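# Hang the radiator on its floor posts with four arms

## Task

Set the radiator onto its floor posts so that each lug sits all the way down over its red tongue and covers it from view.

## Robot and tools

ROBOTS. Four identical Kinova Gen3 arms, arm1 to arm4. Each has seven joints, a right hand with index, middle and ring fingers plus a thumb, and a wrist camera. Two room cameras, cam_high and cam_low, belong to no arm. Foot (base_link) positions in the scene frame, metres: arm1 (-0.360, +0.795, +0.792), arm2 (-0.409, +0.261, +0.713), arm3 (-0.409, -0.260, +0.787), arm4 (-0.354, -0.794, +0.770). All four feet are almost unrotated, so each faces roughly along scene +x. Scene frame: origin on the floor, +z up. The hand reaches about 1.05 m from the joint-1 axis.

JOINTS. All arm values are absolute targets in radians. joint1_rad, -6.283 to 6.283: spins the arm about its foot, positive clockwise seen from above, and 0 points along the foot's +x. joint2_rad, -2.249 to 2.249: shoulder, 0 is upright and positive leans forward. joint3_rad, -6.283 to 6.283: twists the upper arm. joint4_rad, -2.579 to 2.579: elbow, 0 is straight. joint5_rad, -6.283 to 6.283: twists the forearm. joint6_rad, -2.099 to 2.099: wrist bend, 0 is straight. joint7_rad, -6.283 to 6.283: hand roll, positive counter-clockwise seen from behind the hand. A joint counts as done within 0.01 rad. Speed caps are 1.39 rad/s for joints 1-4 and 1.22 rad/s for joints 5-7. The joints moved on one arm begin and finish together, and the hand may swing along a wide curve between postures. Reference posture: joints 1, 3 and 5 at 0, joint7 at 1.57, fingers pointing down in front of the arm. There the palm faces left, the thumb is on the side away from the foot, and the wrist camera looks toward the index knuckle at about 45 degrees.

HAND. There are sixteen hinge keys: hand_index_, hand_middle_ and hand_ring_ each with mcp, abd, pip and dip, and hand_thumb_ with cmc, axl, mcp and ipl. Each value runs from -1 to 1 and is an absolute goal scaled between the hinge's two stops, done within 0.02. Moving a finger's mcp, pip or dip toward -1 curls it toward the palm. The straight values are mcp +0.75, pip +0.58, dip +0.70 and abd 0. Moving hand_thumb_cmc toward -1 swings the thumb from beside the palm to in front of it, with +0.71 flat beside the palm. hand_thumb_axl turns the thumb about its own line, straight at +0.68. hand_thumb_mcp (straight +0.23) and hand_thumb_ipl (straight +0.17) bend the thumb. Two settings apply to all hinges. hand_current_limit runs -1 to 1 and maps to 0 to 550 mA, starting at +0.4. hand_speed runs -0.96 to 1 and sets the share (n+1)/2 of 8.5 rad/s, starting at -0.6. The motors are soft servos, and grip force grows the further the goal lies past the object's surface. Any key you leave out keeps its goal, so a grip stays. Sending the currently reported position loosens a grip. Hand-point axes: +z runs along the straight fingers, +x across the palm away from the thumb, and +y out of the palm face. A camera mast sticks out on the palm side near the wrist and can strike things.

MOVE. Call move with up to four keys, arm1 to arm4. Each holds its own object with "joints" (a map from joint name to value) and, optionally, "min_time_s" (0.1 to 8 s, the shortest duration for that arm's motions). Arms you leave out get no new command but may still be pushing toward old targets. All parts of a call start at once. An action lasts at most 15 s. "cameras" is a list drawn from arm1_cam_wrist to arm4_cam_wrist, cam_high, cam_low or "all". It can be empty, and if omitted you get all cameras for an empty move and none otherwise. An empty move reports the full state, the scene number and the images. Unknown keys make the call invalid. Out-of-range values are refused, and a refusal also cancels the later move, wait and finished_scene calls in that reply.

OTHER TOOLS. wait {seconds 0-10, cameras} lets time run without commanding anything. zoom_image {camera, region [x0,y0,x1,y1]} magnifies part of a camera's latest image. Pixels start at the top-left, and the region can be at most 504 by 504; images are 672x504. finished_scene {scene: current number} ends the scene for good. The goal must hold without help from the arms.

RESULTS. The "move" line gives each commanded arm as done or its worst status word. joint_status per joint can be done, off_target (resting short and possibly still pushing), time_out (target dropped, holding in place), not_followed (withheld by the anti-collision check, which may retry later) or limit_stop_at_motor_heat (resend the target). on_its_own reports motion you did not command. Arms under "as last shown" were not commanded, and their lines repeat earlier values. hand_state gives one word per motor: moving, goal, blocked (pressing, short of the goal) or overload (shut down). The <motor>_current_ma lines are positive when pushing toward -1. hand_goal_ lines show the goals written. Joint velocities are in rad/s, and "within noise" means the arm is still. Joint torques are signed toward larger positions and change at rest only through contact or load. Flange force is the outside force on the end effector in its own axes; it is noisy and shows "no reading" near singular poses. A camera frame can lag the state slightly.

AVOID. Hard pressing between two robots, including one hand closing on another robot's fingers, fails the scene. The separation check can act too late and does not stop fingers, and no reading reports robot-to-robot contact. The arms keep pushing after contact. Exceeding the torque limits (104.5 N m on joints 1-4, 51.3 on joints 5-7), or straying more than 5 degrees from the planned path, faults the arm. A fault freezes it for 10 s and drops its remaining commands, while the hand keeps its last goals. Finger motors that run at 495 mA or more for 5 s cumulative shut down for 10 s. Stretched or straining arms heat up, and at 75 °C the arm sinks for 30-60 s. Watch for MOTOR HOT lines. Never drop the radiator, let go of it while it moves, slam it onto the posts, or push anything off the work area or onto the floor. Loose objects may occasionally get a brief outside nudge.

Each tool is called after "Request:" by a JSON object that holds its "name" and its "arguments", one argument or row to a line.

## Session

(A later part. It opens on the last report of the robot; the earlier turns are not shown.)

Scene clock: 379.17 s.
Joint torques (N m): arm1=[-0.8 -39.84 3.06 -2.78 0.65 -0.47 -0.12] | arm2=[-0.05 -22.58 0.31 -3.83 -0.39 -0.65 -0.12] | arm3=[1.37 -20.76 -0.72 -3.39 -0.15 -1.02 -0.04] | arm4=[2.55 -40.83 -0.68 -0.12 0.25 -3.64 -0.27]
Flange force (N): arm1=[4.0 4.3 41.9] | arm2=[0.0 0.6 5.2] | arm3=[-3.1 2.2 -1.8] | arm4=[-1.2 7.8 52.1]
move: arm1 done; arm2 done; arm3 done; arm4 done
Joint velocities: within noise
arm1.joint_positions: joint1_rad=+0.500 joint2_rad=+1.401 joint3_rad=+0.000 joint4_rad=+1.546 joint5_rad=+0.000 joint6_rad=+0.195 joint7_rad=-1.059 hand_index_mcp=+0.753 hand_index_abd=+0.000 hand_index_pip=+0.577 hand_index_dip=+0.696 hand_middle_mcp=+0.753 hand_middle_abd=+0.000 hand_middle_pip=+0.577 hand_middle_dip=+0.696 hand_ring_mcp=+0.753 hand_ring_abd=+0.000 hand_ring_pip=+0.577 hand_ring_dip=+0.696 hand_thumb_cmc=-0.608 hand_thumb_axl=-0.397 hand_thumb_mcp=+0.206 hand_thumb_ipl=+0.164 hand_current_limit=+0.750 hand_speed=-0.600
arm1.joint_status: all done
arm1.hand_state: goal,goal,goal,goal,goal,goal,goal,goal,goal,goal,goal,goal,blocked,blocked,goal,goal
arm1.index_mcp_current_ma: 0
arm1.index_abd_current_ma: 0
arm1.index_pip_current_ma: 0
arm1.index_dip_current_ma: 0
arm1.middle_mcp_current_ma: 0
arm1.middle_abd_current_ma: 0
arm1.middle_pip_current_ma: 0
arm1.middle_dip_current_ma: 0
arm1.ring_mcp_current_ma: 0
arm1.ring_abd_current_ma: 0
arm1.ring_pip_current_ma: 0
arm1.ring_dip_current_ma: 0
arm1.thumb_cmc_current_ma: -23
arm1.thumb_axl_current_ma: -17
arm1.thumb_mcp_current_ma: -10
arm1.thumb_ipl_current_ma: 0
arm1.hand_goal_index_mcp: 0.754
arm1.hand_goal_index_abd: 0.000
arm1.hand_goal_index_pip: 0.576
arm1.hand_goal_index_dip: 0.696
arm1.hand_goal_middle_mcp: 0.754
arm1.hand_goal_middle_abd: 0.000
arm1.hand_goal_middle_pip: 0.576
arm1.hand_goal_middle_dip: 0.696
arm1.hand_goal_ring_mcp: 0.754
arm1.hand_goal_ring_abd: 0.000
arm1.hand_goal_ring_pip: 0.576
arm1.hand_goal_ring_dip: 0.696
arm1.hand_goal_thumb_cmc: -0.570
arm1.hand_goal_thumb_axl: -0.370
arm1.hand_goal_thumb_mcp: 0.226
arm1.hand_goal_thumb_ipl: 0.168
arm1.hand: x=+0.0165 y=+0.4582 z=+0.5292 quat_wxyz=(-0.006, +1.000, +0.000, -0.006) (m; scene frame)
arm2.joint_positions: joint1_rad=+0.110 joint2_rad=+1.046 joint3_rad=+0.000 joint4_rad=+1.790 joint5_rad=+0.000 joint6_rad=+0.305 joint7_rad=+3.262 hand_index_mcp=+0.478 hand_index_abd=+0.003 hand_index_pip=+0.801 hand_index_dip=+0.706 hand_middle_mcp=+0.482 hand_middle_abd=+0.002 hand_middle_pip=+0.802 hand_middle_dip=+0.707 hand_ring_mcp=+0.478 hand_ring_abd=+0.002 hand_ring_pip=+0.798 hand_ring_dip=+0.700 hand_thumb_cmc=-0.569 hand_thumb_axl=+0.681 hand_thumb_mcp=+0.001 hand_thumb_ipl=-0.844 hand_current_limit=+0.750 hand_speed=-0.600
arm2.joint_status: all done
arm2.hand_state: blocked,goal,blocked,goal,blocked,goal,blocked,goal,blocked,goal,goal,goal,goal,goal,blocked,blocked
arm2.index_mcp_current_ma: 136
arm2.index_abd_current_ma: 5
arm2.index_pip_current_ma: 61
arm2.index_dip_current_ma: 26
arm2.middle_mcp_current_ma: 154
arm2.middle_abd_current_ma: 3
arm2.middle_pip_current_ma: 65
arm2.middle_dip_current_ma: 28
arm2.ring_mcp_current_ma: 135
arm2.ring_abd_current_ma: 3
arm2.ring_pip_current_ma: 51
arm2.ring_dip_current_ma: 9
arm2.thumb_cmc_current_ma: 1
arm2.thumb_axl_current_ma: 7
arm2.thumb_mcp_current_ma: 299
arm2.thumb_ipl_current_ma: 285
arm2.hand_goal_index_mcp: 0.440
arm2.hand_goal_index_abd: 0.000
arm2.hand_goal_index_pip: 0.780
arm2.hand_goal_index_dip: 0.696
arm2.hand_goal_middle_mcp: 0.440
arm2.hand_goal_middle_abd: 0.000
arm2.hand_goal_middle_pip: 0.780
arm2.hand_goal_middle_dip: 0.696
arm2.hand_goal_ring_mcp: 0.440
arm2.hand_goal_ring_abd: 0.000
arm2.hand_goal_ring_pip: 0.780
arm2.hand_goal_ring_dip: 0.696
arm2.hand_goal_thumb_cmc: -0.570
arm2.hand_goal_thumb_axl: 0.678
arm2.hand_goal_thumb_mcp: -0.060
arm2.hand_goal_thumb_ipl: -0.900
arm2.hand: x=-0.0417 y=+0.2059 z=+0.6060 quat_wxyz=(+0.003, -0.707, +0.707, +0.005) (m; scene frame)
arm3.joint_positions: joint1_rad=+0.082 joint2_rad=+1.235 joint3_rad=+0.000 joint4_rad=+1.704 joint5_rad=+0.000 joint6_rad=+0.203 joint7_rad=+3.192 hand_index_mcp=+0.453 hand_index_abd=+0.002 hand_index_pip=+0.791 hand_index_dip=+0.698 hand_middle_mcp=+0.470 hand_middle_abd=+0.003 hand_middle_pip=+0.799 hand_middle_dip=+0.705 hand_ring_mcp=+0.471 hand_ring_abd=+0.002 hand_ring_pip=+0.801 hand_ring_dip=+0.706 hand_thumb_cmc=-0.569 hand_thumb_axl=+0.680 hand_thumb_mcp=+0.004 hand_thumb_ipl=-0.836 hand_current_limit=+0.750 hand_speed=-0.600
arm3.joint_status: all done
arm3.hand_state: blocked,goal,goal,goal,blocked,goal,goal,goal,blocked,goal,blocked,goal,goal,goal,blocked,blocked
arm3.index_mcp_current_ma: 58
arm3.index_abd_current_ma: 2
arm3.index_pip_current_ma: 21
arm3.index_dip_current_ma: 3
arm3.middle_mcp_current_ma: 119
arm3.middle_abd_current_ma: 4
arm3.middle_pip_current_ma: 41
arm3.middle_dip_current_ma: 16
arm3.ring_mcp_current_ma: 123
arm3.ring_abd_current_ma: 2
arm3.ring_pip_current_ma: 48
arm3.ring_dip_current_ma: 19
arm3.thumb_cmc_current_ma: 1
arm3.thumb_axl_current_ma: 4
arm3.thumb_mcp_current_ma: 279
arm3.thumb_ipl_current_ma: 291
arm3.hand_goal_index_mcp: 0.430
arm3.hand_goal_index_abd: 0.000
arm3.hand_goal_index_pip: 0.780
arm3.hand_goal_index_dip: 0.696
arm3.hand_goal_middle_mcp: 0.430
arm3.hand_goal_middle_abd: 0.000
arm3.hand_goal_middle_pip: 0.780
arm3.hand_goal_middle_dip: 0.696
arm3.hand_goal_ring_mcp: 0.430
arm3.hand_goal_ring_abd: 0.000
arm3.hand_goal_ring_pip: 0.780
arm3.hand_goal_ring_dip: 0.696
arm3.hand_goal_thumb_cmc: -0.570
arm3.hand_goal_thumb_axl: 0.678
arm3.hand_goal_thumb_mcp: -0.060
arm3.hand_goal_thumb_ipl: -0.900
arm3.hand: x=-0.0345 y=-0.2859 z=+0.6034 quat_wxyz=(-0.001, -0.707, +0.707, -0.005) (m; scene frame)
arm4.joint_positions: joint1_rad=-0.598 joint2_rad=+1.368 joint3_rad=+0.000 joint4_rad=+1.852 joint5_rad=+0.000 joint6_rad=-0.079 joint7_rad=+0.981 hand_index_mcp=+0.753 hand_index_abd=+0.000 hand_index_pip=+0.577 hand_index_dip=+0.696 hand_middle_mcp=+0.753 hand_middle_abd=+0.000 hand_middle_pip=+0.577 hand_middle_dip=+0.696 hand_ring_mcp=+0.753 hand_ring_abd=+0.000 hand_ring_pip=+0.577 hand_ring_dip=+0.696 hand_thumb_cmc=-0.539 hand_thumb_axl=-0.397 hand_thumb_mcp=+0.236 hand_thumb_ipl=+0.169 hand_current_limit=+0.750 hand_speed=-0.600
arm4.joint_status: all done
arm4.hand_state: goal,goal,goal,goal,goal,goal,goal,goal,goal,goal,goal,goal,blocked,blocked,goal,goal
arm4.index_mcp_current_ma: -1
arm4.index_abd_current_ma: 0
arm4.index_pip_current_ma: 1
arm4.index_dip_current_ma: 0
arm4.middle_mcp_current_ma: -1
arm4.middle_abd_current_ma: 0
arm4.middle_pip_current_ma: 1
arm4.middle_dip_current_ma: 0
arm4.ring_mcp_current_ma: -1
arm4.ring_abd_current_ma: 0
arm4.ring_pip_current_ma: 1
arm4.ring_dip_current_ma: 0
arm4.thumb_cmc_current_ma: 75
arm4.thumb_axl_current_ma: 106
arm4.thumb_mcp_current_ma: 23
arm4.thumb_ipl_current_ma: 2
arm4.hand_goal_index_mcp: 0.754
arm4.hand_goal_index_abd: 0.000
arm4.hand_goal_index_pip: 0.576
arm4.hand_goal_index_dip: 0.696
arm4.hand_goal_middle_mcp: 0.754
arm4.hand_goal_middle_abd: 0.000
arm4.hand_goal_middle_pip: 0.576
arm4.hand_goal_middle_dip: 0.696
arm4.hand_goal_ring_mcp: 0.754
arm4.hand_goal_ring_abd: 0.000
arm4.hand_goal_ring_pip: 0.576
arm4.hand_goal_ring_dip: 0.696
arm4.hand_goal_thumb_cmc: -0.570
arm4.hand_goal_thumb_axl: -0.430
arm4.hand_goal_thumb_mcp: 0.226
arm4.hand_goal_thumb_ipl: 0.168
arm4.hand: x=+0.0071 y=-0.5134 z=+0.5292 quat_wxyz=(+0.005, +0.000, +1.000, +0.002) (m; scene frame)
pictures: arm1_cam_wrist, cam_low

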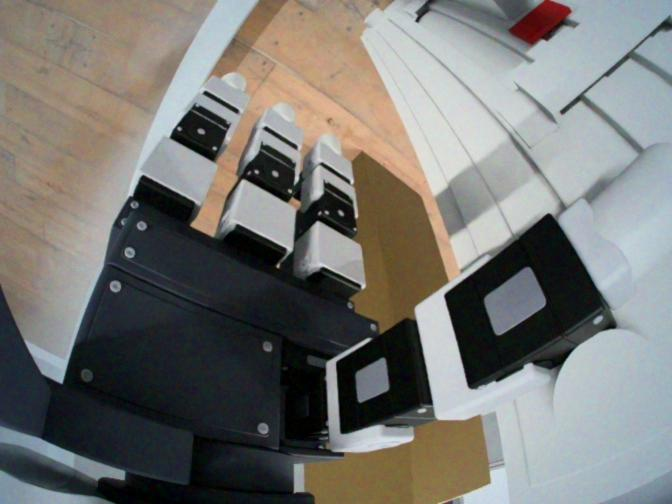

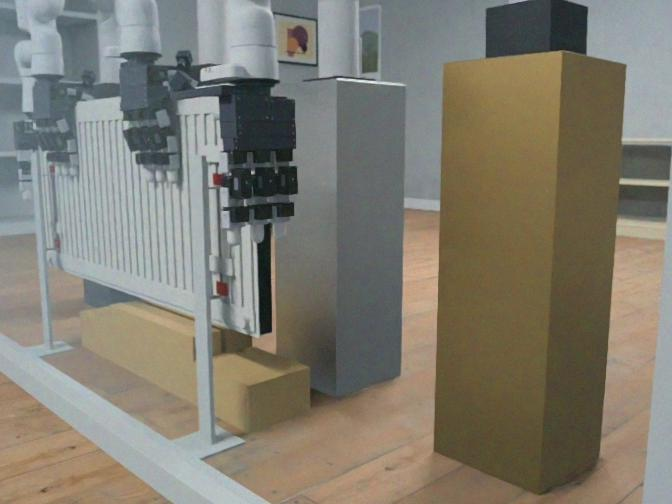

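Request:
{"name": "move", "arguments": {
  "arm1": {"joints":{"joint1_rad":0.50177,"joint2_rad":1.40051,"joint4_rad":1.55049,"joint6_rad":0.1906,"joint7_rad":-1.05703},"min_time_s":1},
  "arm2": {"joints":{"joint1_rad":0.1104,"joint2_rad":1.04508,"joint4_rad":1.79528,"joint6_rad":0.30125,"joint7_rad":3.2620},"min_time_s":1},
  "arm3": {"joints":{"joint1_rad":0.08247,"joint2_rad":1.23406,"joint4_rad":1.70918,"joint6_rad":0.19835,"joint7_rad":3.19207},"min_time_s":1},
  "arm4": {"joints":{"joint1_rad":-0.60037,"joint2_rad":1.36871,"joint4_rad":1.85594,"joint6_rad":-0.08315,"joint7_rad":0.97843},"min_time_s":1},
  "cameras": ["cam_low","arm1_cam_wrist","arm4_cam_wrist"]
}}

Request:
{"name": "zoom_image", "arguments": {
  "camera": "arm4_cam_wrist",
  "region": [0, 0, 504, 504]
}}

Request:
{"name": "zoom_image", "arguments": {
  "camera": "cam_low",
  "region": [20, 130, 80, 280]
}}

Scene clock: 460.43 s.
Joint torques (N m): arm1=[-0.26 -39.25 3.46 -2.1 0.56 -0.26 -0.27] | arm2=[0.22 -21.02 0.54 -1.34 -0.35 0.84 -0.17] | arm3=[1.51 -19.33 -0.52 -1.67 -0.15 0 -0.06] | arm4=[2.33 -41.25 -0.97 -0.24 0.29 -3.77 -0.25]
Flange force (N): arm1=[5.5 4.3 41.9] | arm2=[0.1 -2.8 5.8] | arm3=[-3.1 0.1 -1.8] | arm4=[-1.1 7.2 53.0]
move: arm1 done; arm2 done; arm3 done; arm4 done
Joint velocities: within noise
arm1.joint_positions: joint1_rad=+0.502 joint2_rad=+1.401 joint3_rad=+0.000 joint4_rad=+1.550 joint5_rad=+0.000 joint6_rad=+0.191 joint7_rad=-1.057 hand_index_mcp=+0.753 hand_index_abd=+0.000 hand_index_pip=+0.577 hand_index_dip=+0.696 hand_middle_mcp=+0.753 hand_middle_abd=+0.000 hand_middle_pip=+0.577 hand_middle_dip=+0.696 hand_ring_mcp=+0.753 hand_ring_abd=+0.000 hand_ring_pip=+0.577 hand_ring_dip=+0.696 hand_thumb_cmc=-0.608 hand_thumb_axl=-0.397 hand_thumb_mcp=+0.206 hand_thumb_ipl=+0.163 hand_current_limit=+0.750 hand_speed=-0.600
arm1.joint_status: all done
arm1.hand_state: goal,goal,goal,goal,goal,goal,goal,goal,goal,goal,goal,goal,blocked,blocked,goal,goal
arm1.index_mcp_current_ma: 0
arm1.index_abd_current_ma: 0
arm1.index_pip_current_ma: 0
arm1.index_dip_current_ma: 0
arm1.middle_mcp_current_ma: 0
arm1.middle_abd_current_ma: 0
arm1.middle_pip_current_ma: 0
arm1.middle_dip_current_ma: 0
arm1.ring_mcp_current_ma: 0
arm1.ring_abd_current_ma: 0
arm1.ring_pip_current_ma: 0
arm1.ring_dip_current_ma: 0
arm1.thumb_cmc_current_ma: -23
arm1.thumb_axl_current_ma: -17
arm1.thumb_mcp_current_ma: -10
arm1.thumb_ipl_current_ma: -1
arm1.hand_goal_index_mcp: 0.754
arm1.hand_goal_index_abd: 0.000
arm1.hand_goal_index_pip: 0.576
arm1.hand_goal_index_dip: 0.696
arm1.hand_goal_middle_mcp: 0.754
arm1.hand_goal_middle_abd: 0.000
arm1.hand_goal_middle_pip: 0.576
arm1.hand_goal_middle_dip: 0.696
arm1.hand_goal_ring_mcp: 0.754
arm1.hand_goal_ring_abd: 0.000
arm1.hand_goal_ring_pip: 0.576
arm1.hand_goal_ring_dip: 0.696
arm1.hand_goal_thumb_cmc: -0.570
arm1.hand_goal_thumb_axl: -0.370
arm1.hand_goal_thumb_mcp: 0.226
arm1.hand_goal_thumb_ipl: 0.168
arm1.hand: x=+0.0150 y=+0.4582 z=+0.5292 quat_wxyz=(-0.006, +1.000, +0.000, -0.006) (m; scene frame)
arm2.joint_positions: joint1_rad=+0.110 joint2_rad=+1.045 joint3_rad=+0.000 joint4_rad=+1.795 joint5_rad=+0.000 joint6_rad=+0.301 joint7_rad=+3.262 hand_index_mcp=+0.478 hand_index_abd=+0.003 hand_index_pip=+0.802 hand_index_dip=+0.706 hand_middle_mcp=+0.482 hand_middle_abd=+0.002 hand_middle_pip=+0.803 hand_middle_dip=+0.707 hand_ring_mcp=+0.478 hand_ring_abd=+0.002 hand_ring_pip=+0.799 hand_ring_dip=+0.700 hand_thumb_cmc=-0.569 hand_thumb_axl=+0.681 hand_thumb_mcp=+0.001 hand_thumb_ipl=-0.844 hand_current_limit=+0.750 hand_speed=-0.600
arm2.joint_status: all done
arm2.hand_state: blocked,goal,blocked,goal,blocked,goal,blocked,goal,blocked,goal,goal,goal,goal,goal,blocked,blocked
arm2.index_mcp_current_ma: 136
arm2.index_abd_current_ma: 4
arm2.index_pip_current_ma: 66
arm2.index_dip_current_ma: 27
arm2.middle_mcp_current_ma: 154
arm2.middle_abd_current_ma: 3
arm2.middle_pip_current_ma: 70
arm2.middle_dip_current_ma: 29
arm2.ring_mcp_current_ma: 136
arm2.ring_abd_current_ma: 2
arm2.ring_pip_current_ma: 56
arm2.ring_dip_current_ma: 9
arm2.thumb_cmc_current_ma: 1
arm2.thumb_axl_current_ma: 7
arm2.thumb_mcp_current_ma: 301
arm2.thumb_ipl_current_ma: 285
arm2.hand_goal_index_mcp: 0.440
arm2.hand_goal_index_abd: 0.000
arm2.hand_goal_index_pip: 0.780
arm2.hand_goal_index_dip: 0.696
arm2.hand_goal_middle_mcp: 0.440
arm2.hand_goal_middle_abd: 0.000
arm2.hand_goal_middle_pip: 0.780
arm2.hand_goal_middle_dip: 0.696
arm2.hand_goal_ring_mcp: 0.440
arm2.hand_goal_ring_abd: 0.000
arm2.hand_goal_ring_pip: 0.780
arm2.hand_goal_ring_dip: 0.696
arm2.hand_goal_thumb_cmc: -0.570
arm2.hand_goal_thumb_axl: 0.678
arm2.hand_goal_thumb_mcp: -0.060
arm2.hand_goal_thumb_ipl: -0.900
arm2.hand: x=-0.0432 y=+0.2059 z=+0.6060 quat_wxyz=(+0.003, -0.707, +0.707, +0.005) (m; scene frame)
arm3.joint_positions: joint1_rad=+0.082 joint2_rad=+1.234 joint3_rad=+0.000 joint4_rad=+1.709 joint5_rad=+0.000 joint6_rad=+0.198 joint7_rad=+3.192 hand_index_mcp=+0.453 hand_index_abd=+0.002 hand_index_pip=+0.791 hand_index_dip=+0.698 hand_middle_mcp=+0.470 hand_middle_abd=+0.003 hand_middle_pip=+0.799 hand_middle_dip=+0.705 hand_ring_mcp=+0.471 hand_ring_abd=+0.002 hand_ring_pip=+0.801 hand_ring_dip=+0.706 hand_thumb_cmc=-0.569 hand_thumb_axl=+0.680 hand_thumb_mcp=+0.005 hand_thumb_ipl=-0.836 hand_current_limit=+0.750 hand_speed=-0.600
arm3.joint_status: all done
arm3.hand_state: blocked,goal,goal,goal,blocked,goal,goal,goal,blocked,goal,blocked,goal,goal,goal,blocked,blocked
arm3.index_mcp_current_ma: 59
arm3.index_abd_current_ma: 2
arm3.index_pip_current_ma: 21
arm3.index_dip_current_ma: 3
arm3.middle_mcp_current_ma: 119
arm3.middle_abd_current_ma: 4
arm3.middle_pip_current_ma: 43
arm3.middle_dip_current_ma: 16
arm3.ring_mcp_current_ma: 123
arm3.ring_abd_current_ma: 2
arm3.ring_pip_current_ma: 49
arm3.ring_dip_current_ma: 19
arm3.thumb_cmc_current_ma: 1
arm3.thumb_axl_current_ma: 4
arm3.thumb_mcp_current_ma: 283
arm3.thumb_ipl_current_ma: 291
arm3.hand_goal_index_mcp: 0.430
arm3.hand_goal_index_abd: 0.000
arm3.hand_goal_index_pip: 0.780
arm3.hand_goal_index_dip: 0.696
arm3.hand_goal_middle_mcp: 0.430
arm3.hand_goal_middle_abd: 0.000
arm3.hand_goal_middle_pip: 0.780
arm3.hand_goal_middle_dip: 0.696
arm3.hand_goal_ring_mcp: 0.430
arm3.hand_goal_ring_abd: 0.000
arm3.hand_goal_ring_pip: 0.780
arm3.hand_goal_ring_dip: 0.696
arm3.hand_goal_thumb_cmc: -0.570
arm3.hand_goal_thumb_axl: 0.678
arm3.hand_goal_thumb_mcp: -0.060
arm3.hand_goal_thumb_ipl: -0.900
arm3.hand: x=-0.0360 y=-0.2859 z=+0.6033 quat_wxyz=(-0.001, -0.707, +0.707, -0.005) (m; scene frame)
arm4.joint_positions: joint1_rad=-0.600 joint2_rad=+1.369 joint3_rad=+0.000 joint4_rad=+1.856 joint5_rad=+0.000 joint6_rad=-0.083 joint7_rad=+0.978 hand_index_mcp=+0.753 hand_index_abd=+0.000 hand_index_pip=+0.577 hand_index_dip=+0.696 hand_middle_mcp=+0.753 hand_middle_abd=+0.000 hand_middle_pip=+0.577 hand_middle_dip=+0.696 hand_ring_mcp=+0.753 hand_ring_abd=+0.000 hand_ring_pip=+0.577 hand_ring_dip=+0.696 hand_thumb_cmc=-0.539 hand_thumb_axl=-0.396 hand_thumb_mcp=+0.234 hand_thumb_ipl=+0.169 hand_current_limit=+0.750 hand_speed=-0.600
arm4.joint_status: all done
arm4.hand_state: goal,goal,goal,goal,goal,goal,goal,goal,goal,goal,goal,goal,blocked,blocked,goal,goal
arm4.index_mcp_current_ma: -1
arm4.index_abd_current_ma: 0
arm4.index_pip_current_ma: 1
arm4.index_dip_current_ma: 0
arm4.middle_mcp_current_ma: -1
arm4.middle_abd_current_ma: 0
arm4.middle_pip_current_ma: 1
arm4.middle_dip_current_ma: 0
arm4.ring_mcp_current_ma: -1
arm4.ring_abd_current_ma: 0
arm4.ring_pip_current_ma: 1
arm4.ring_dip_current_ma: 0
arm4.thumb_cmc_current_ma: 75
arm4.thumb_axl_current_ma: 106
arm4.thumb_mcp_current_ma: 18
arm4.thumb_ipl_current_ma: 2
arm4.hand_goal_index_mcp: 0.754
arm4.hand_goal_index_abd: 0.000
arm4.hand_goal_index_pip: 0.576
arm4.hand_goal_index_dip: 0.696
arm4.hand_goal_middle_mcp: 0.754
arm4.hand_goal_middle_abd: 0.000
arm4.hand_goal_middle_pip: 0.576
arm4.hand_goal_middle_dip: 0.696
arm4.hand_goal_ring_mcp: 0.754
arm4.hand_goal_ring_abd: 0.000
arm4.hand_goal_ring_pip: 0.576
arm4.hand_goal_ring_dip: 0.696
arm4.hand_goal_thumb_cmc: -0.570
arm4.hand_goal_thumb_axl: -0.430
arm4.hand_goal_thumb_mcp: 0.226
arm4.hand_goal_thumb_ipl: 0.168
arm4.hand: x=+0.0055 y=-0.5134 z=+0.5291 quat_wxyz=(+0.005, +0.000, +1.000, +0.002) (m; scene frame)
pictures: arm1_cam_wrist, arm4_cam_wrist, cam_low

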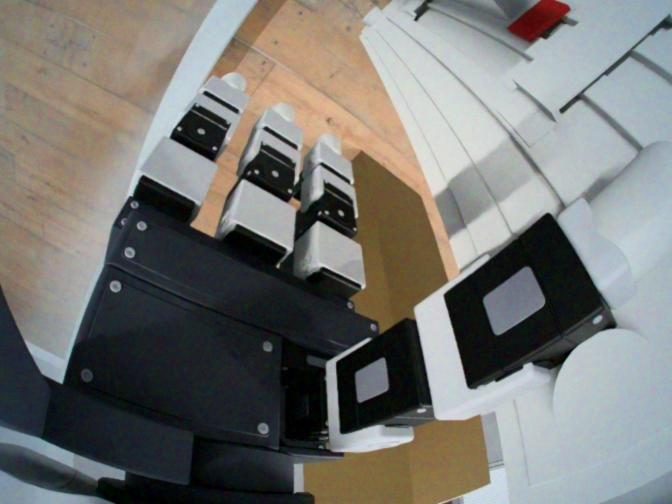

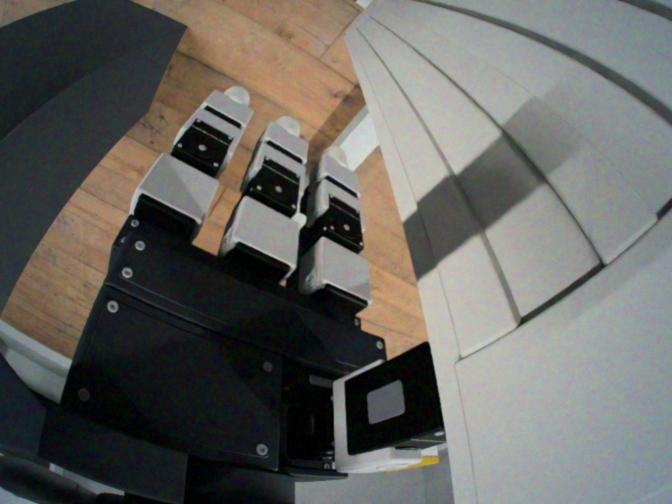

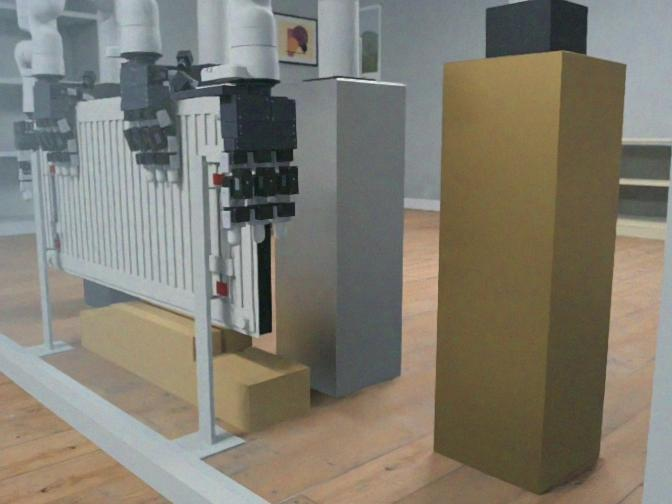

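Scaled by 1.000.

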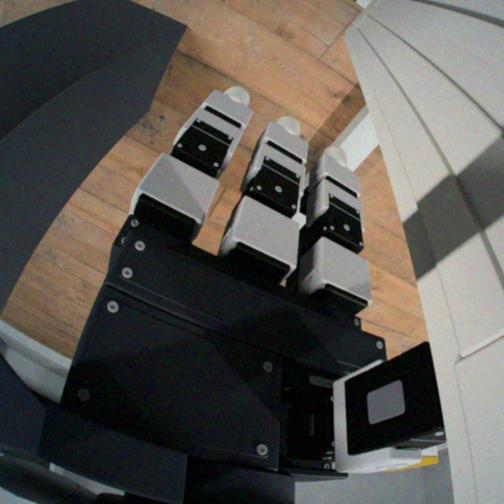

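Scaled by 3.360 from the camera's 672x504 image, which has a finer 960x720 frame.

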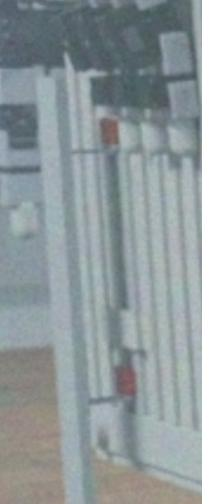

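Request:
{"name": "move", "arguments": {
  "arm1": {"joints":{"joint1_rad":0.5021,"joint2_rad":1.46636,"joint4_rad":1.49539,"joint6_rad":0.17984,"joint7_rad":-1.0567},"min_time_s":3},
  "arm2": {"joints":{"joint1_rad":0.11102,"joint2_rad":1.11073,"joint4_rad":1.77255,"joint6_rad":0.25831,"joint7_rad":3.26262},"min_time_s":3},
  "arm3": {"joints":{"joint1_rad":0.08204,"joint2_rad":1.3000,"joint4_rad":1.67049,"joint6_rad":0.1711,"joint7_rad":3.19164},"min_time_s":3},
  "arm4": {"joints":{"joint1_rad":-0.60071,"joint2_rad":1.4375,"joint4_rad":1.80352,"joint6_rad":-0.09943,"joint7_rad":0.97809},"min_time_s":3},
  "cameras": ["cam_low","cam_high","arm1_cam_wrist"]
}}

Request:
{"name": "zoom_image", "arguments": {
  "camera": "arm1_cam_wrist",
  "region": [450, 0, 620, 170]
}}

Request:
{"name": "zoom_image", "arguments": {
  "camera": "cam_low",
  "region": [180, 220, 300, 340]
}}

Request:
{"name": "zoom_image", "arguments": {
  "camera": "cam_low",
  "region": [30, 130, 90, 290]
}}

Request:
{"name": "zoom_image", "arguments": {
  "camera": "cam_high",
  "region": [380, 230, 440, 290]
}}

Scene clock: 469.80 s.
Joint torques (N m): arm1=[-0.54 -39.06 3.2 -1.73 0.44 -0.22 -0.29] | arm2=[0.26 -21 0.65 -0.87 -0.33 0.86 -0.15] | arm3=[1.53 -20.13 -0.72 -1.73 -0.17 -0.07 -0.11] | arm4=[2.54 -40.69 -0.68 0.53 0.32 -3.6 -0.25]
Flange force (N): arm1=[5.4 5.0 42.0] | arm2=[-0.1 -2.8 5.4] | arm3=[-3.2 0.5 -0.8] | arm4=[-1.4 7.9 52.5]
move: arm1 done; arm2 done; arm3 done; arm4 done
Joint velocities: within noise
arm1.joint_positions: joint1_rad=+0.502 joint2_rad=+1.466 joint3_rad=+0.000 joint4_rad=+1.495 joint5_rad=+0.000 joint6_rad=+0.180 joint7_rad=-1.057 hand_index_mcp=+0.753 hand_index_abd=+0.000 hand_index_pip=+0.577 hand_index_dip=+0.696 hand_middle_mcp=+0.753 hand_middle_abd=+0.000 hand_middle_pip=+0.577 hand_middle_dip=+0.696 hand_ring_mcp=+0.753 hand_ring_abd=+0.000 hand_ring_pip=+0.577 hand_ring_dip=+0.696 hand_thumb_cmc=-0.608 hand_thumb_axl=-0.397 hand_thumb_mcp=+0.206 hand_thumb_ipl=+0.163 hand_current_limit=+0.750 hand_speed=-0.600
arm1.joint_status: all done
arm1.hand_state: goal,goal,goal,goal,goal,goal,goal,goal,goal,goal,goal,goal,blocked,blocked,goal,goal
arm1.index_mcp_current_ma: 0
arm1.index_abd_current_ma: 0
arm1.index_pip_current_ma: 0
arm1.index_dip_current_ma: 0
arm1.middle_mcp_current_ma: 0
arm1.middle_abd_current_ma: 0
arm1.middle_pip_current_ma: 0
arm1.middle_dip_current_ma: 0
arm1.ring_mcp_current_ma: 0
arm1.ring_abd_current_ma: 0
arm1.ring_pip_current_ma: 0
arm1.ring_dip_current_ma: 0
arm1.thumb_cmc_current_ma: -23
arm1.thumb_axl_current_ma: -17
arm1.thumb_mcp_current_ma: -10
arm1.thumb_ipl_current_ma: -1
arm1.hand_goal_index_mcp: 0.754
arm1.hand_goal_index_abd: 0.000
arm1.hand_goal_index_pip: 0.576
arm1.hand_goal_index_dip: 0.696
arm1.hand_goal_middle_mcp: 0.754
arm1.hand_goal_middle_abd: 0.000
arm1.hand_goal_middle_pip: 0.576
arm1.hand_goal_middle_dip: 0.696
arm1.hand_goal_ring_mcp: 0.754
arm1.hand_goal_ring_abd: 0.000
arm1.hand_goal_ring_pip: 0.576
arm1.hand_goal_ring_dip: 0.696
arm1.hand_goal_thumb_cmc: -0.570
arm1.hand_goal_thumb_axl: -0.370
arm1.hand_goal_thumb_mcp: 0.226
arm1.hand_goal_thumb_ipl: 0.168
arm1.hand: x=+0.0150 y=+0.4582 z=+0.5011 quat_wxyz=(-0.006, +1.000, +0.000, -0.006) (m; scene frame)
arm2.joint_positions: joint1_rad=+0.111 joint2_rad=+1.111 joint3_rad=+0.000 joint4_rad=+1.773 joint5_rad=+0.000 joint6_rad=+0.258 joint7_rad=+3.263 hand_index_mcp=+0.478 hand_index_abd=+0.003 hand_index_pip=+0.803 hand_index_dip=+0.707 hand_middle_mcp=+0.482 hand_middle_abd=+0.002 hand_middle_pip=+0.804 hand_middle_dip=+0.707 hand_ring_mcp=+0.479 hand_ring_abd=+0.002 hand_ring_pip=+0.799 hand_ring_dip=+0.700 hand_thumb_cmc=-0.569 hand_thumb_axl=+0.681 hand_thumb_mcp=+0.001 hand_thumb_ipl=-0.844 hand_current_limit=+0.750 hand_speed=-0.600
arm2.joint_status: all done
arm2.hand_state: blocked,goal,blocked,goal,blocked,goal,blocked,goal,blocked,goal,goal,goal,goal,goal,blocked,blocked
arm2.index_mcp_current_ma: 136
arm2.index_abd_current_ma: 4
arm2.index_pip_current_ma: 68
arm2.index_dip_current_ma: 28
arm2.middle_mcp_current_ma: 154
arm2.middle_abd_current_ma: 3
arm2.middle_pip_current_ma: 71
arm2.middle_dip_current_ma: 30
arm2.ring_mcp_current_ma: 138
arm2.ring_abd_current_ma: 2
arm2.ring_pip_current_ma: 56
arm2.ring_dip_current_ma: 9
arm2.thumb_cmc_current_ma: 1
arm2.thumb_axl_current_ma: 7
arm2.thumb_mcp_current_ma: 301
arm2.thumb_ipl_current_ma: 285
arm2.hand_goal_index_mcp: 0.440
arm2.hand_goal_index_abd: 0.000
arm2.hand_goal_index_pip: 0.780
arm2.hand_goal_index_dip: 0.696
arm2.hand_goal_middle_mcp: 0.440
arm2.hand_goal_middle_abd: 0.000
arm2.hand_goal_middle_pip: 0.780
arm2.hand_goal_middle_dip: 0.696
arm2.hand_goal_ring_mcp: 0.440
arm2.hand_goal_ring_abd: 0.000
arm2.hand_goal_ring_pip: 0.780
arm2.hand_goal_ring_dip: 0.696
arm2.hand_goal_thumb_cmc: -0.570
arm2.hand_goal_thumb_axl: 0.678
arm2.hand_goal_thumb_mcp: -0.060
arm2.hand_goal_thumb_ipl: -0.900
arm2.hand: x=-0.0432 y=+0.2059 z=+0.5779 quat_wxyz=(+0.003, -0.707, +0.707, +0.005) (m; scene frame)
arm3.joint_positions: joint1_rad=+0.082 joint2_rad=+1.300 joint3_rad=+0.000 joint4_rad=+1.670 joint5_rad=+0.000 joint6_rad=+0.171 joint7_rad=+3.192 hand_index_mcp=+0.453 hand_index_abd=+0.002 hand_index_pip=+0.791 hand_index_dip=+0.698 hand_middle_mcp=+0.470 hand_middle_abd=+0.003 hand_middle_pip=+0.799 hand_middle_dip=+0.705 hand_ring_mcp=+0.471 hand_ring_abd=+0.002 hand_ring_pip=+0.801 hand_ring_dip=+0.706 hand_thumb_cmc=-0.569 hand_thumb_axl=+0.680 hand_thumb_mcp=+0.005 hand_thumb_ipl=-0.836 hand_current_limit=+0.750 hand_speed=-0.600
arm3.joint_status: all done
arm3.hand_state: blocked,goal,goal,goal,blocked,goal,goal,goal,blocked,goal,blocked,goal,goal,goal,blocked,blocked
arm3.index_mcp_current_ma: 59
arm3.index_abd_current_ma: 2
arm3.index_pip_current_ma: 21
arm3.index_dip_current_ma: 3
arm3.middle_mcp_current_ma: 119
arm3.middle_abd_current_ma: 3
arm3.middle_pip_current_ma: 43
arm3.middle_dip_current_ma: 16
arm3.ring_mcp_current_ma: 123
arm3.ring_abd_current_ma: 2
arm3.ring_pip_current_ma: 49
arm3.ring_dip_current_ma: 19
arm3.thumb_cmc_current_ma: 1
arm3.thumb_axl_current_ma: 4
arm3.thumb_mcp_current_ma: 285
arm3.thumb_ipl_current_ma: 291
arm3.hand_goal_index_mcp: 0.430
arm3.hand_goal_index_abd: 0.000
arm3.hand_goal_index_pip: 0.780
arm3.hand_goal_index_dip: 0.696
arm3.hand_goal_middle_mcp: 0.430
arm3.hand_goal_middle_abd: 0.000
arm3.hand_goal_middle_pip: 0.780
arm3.hand_goal_middle_dip: 0.696
arm3.hand_goal_ring_mcp: 0.430
arm3.hand_goal_ring_abd: 0.000
arm3.hand_goal_ring_pip: 0.780
arm3.hand_goal_ring_dip: 0.696
arm3.hand_goal_thumb_cmc: -0.570
arm3.hand_goal_thumb_axl: 0.678
arm3.hand_goal_thumb_mcp: -0.060
arm3.hand_goal_thumb_ipl: -0.900
arm3.hand: x=-0.0360 y=-0.2859 z=+0.5753 quat_wxyz=(-0.001, -0.707, +0.707, -0.005) (m; scene frame)
arm4.joint_positions: joint1_rad=-0.601 joint2_rad=+1.437 joint3_rad=+0.000 joint4_rad=+1.804 joint5_rad=+0.000 joint6_rad=-0.099 joint7_rad=+0.978 hand_index_mcp=+0.753 hand_index_abd=+0.000 hand_index_pip=+0.577 hand_index_dip=+0.696 hand_middle_mcp=+0.753 hand_middle_abd=+0.000 hand_middle_pip=+0.577 hand_middle_dip=+0.696 hand_ring_mcp=+0.753 hand_ring_abd=+0.000 hand_ring_pip=+0.577 hand_ring_dip=+0.696 hand_thumb_cmc=-0.539 hand_thumb_axl=-0.396 hand_thumb_mcp=+0.234 hand_thumb_ipl=+0.170 hand_current_limit=+0.750 hand_speed=-0.600
arm4.joint_status: all done
arm4.hand_state: goal,goal,goal,goal,goal,goal,goal,goal,goal,goal,goal,goal,blocked,blocked,goal,goal
arm4.index_mcp_current_ma: -1
arm4.index_abd_current_ma: 0
arm4.index_pip_current_ma: 1
arm4.index_dip_current_ma: 0
arm4.middle_mcp_current_ma: -1
arm4.middle_abd_current_ma: 0
arm4.middle_pip_current_ma: 1
arm4.middle_dip_current_ma: 0
arm4.ring_mcp_current_ma: -1
arm4.ring_abd_current_ma: 0
arm4.ring_pip_current_ma: 1
arm4.ring_dip_current_ma: 0
arm4.thumb_cmc_current_ma: 75
arm4.thumb_axl_current_ma: 106
arm4.thumb_mcp_current_ma: 18
arm4.thumb_ipl_current_ma: 2
arm4.hand_goal_index_mcp: 0.754
arm4.hand_goal_index_abd: 0.000
arm4.hand_goal_index_pip: 0.576
arm4.hand_goal_index_dip: 0.696
arm4.hand_goal_middle_mcp: 0.754
arm4.hand_goal_middle_abd: 0.000
arm4.hand_goal_middle_pip: 0.576
arm4.hand_goal_middle_dip: 0.696
arm4.hand_goal_ring_mcp: 0.754
arm4.hand_goal_ring_abd: 0.000
arm4.hand_goal_ring_pip: 0.576
arm4.hand_goal_ring_dip: 0.696
arm4.hand_goal_thumb_cmc: -0.570
arm4.hand_goal_thumb_axl: -0.430
arm4.hand_goal_thumb_mcp: 0.226
arm4.hand_goal_thumb_ipl: 0.168
arm4.hand: x=+0.0055 y=-0.5133 z=+0.5011 quat_wxyz=(+0.005, +0.000, +1.000, +0.002) (m; scene frame)
pictures: arm1_cam_wrist, cam_high, cam_low

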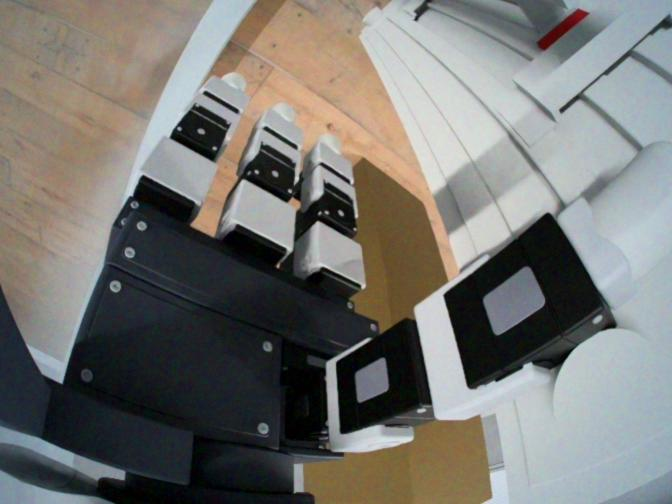

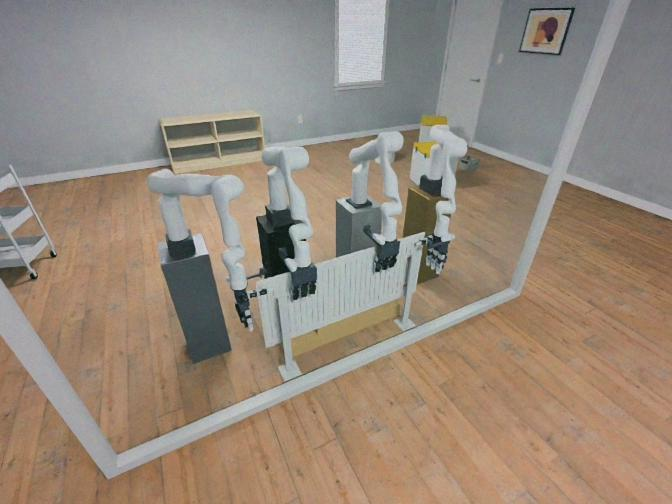

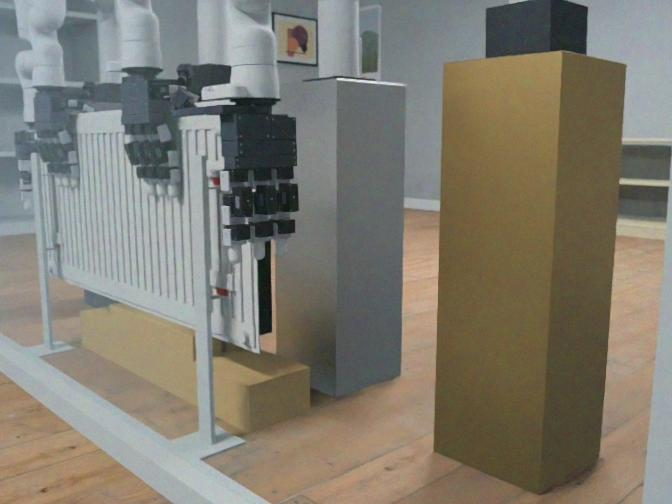

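Scaled by 2.965 from the camera's 672x504 image, which has a finer 960x720 frame.

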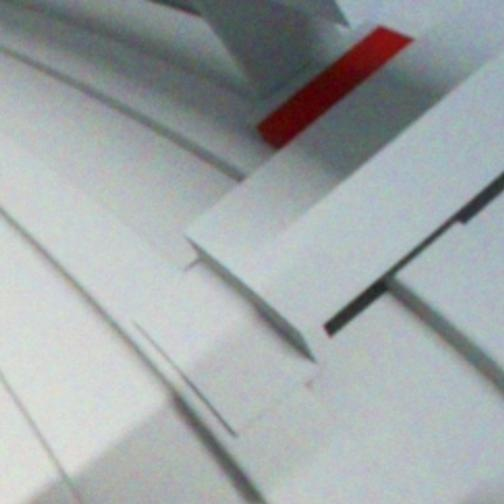

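Scaled by 4.200 from the camera's 672x504 image, which has a finer 960x720 frame.

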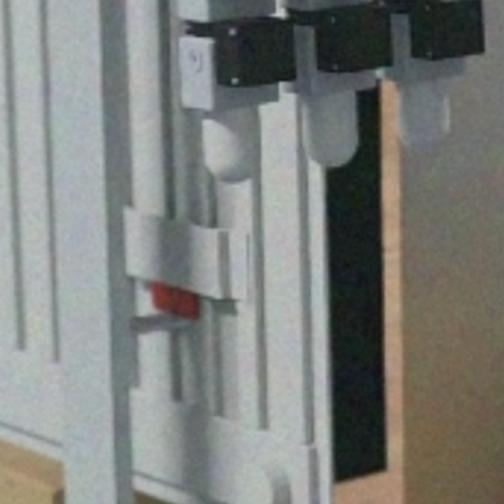

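Scaled by 3.150 from the camera's 672x504 image, which has a finer 960x720 frame.

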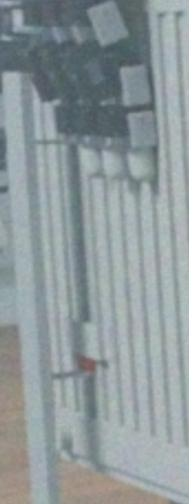

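Scaled by 8.400 from the camera's 672x504 image, which has a finer 960x720 frame.

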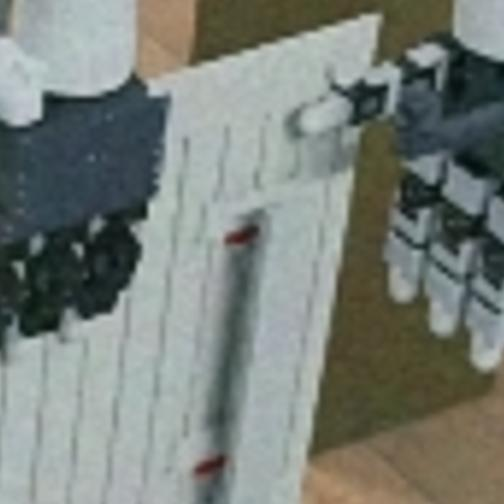

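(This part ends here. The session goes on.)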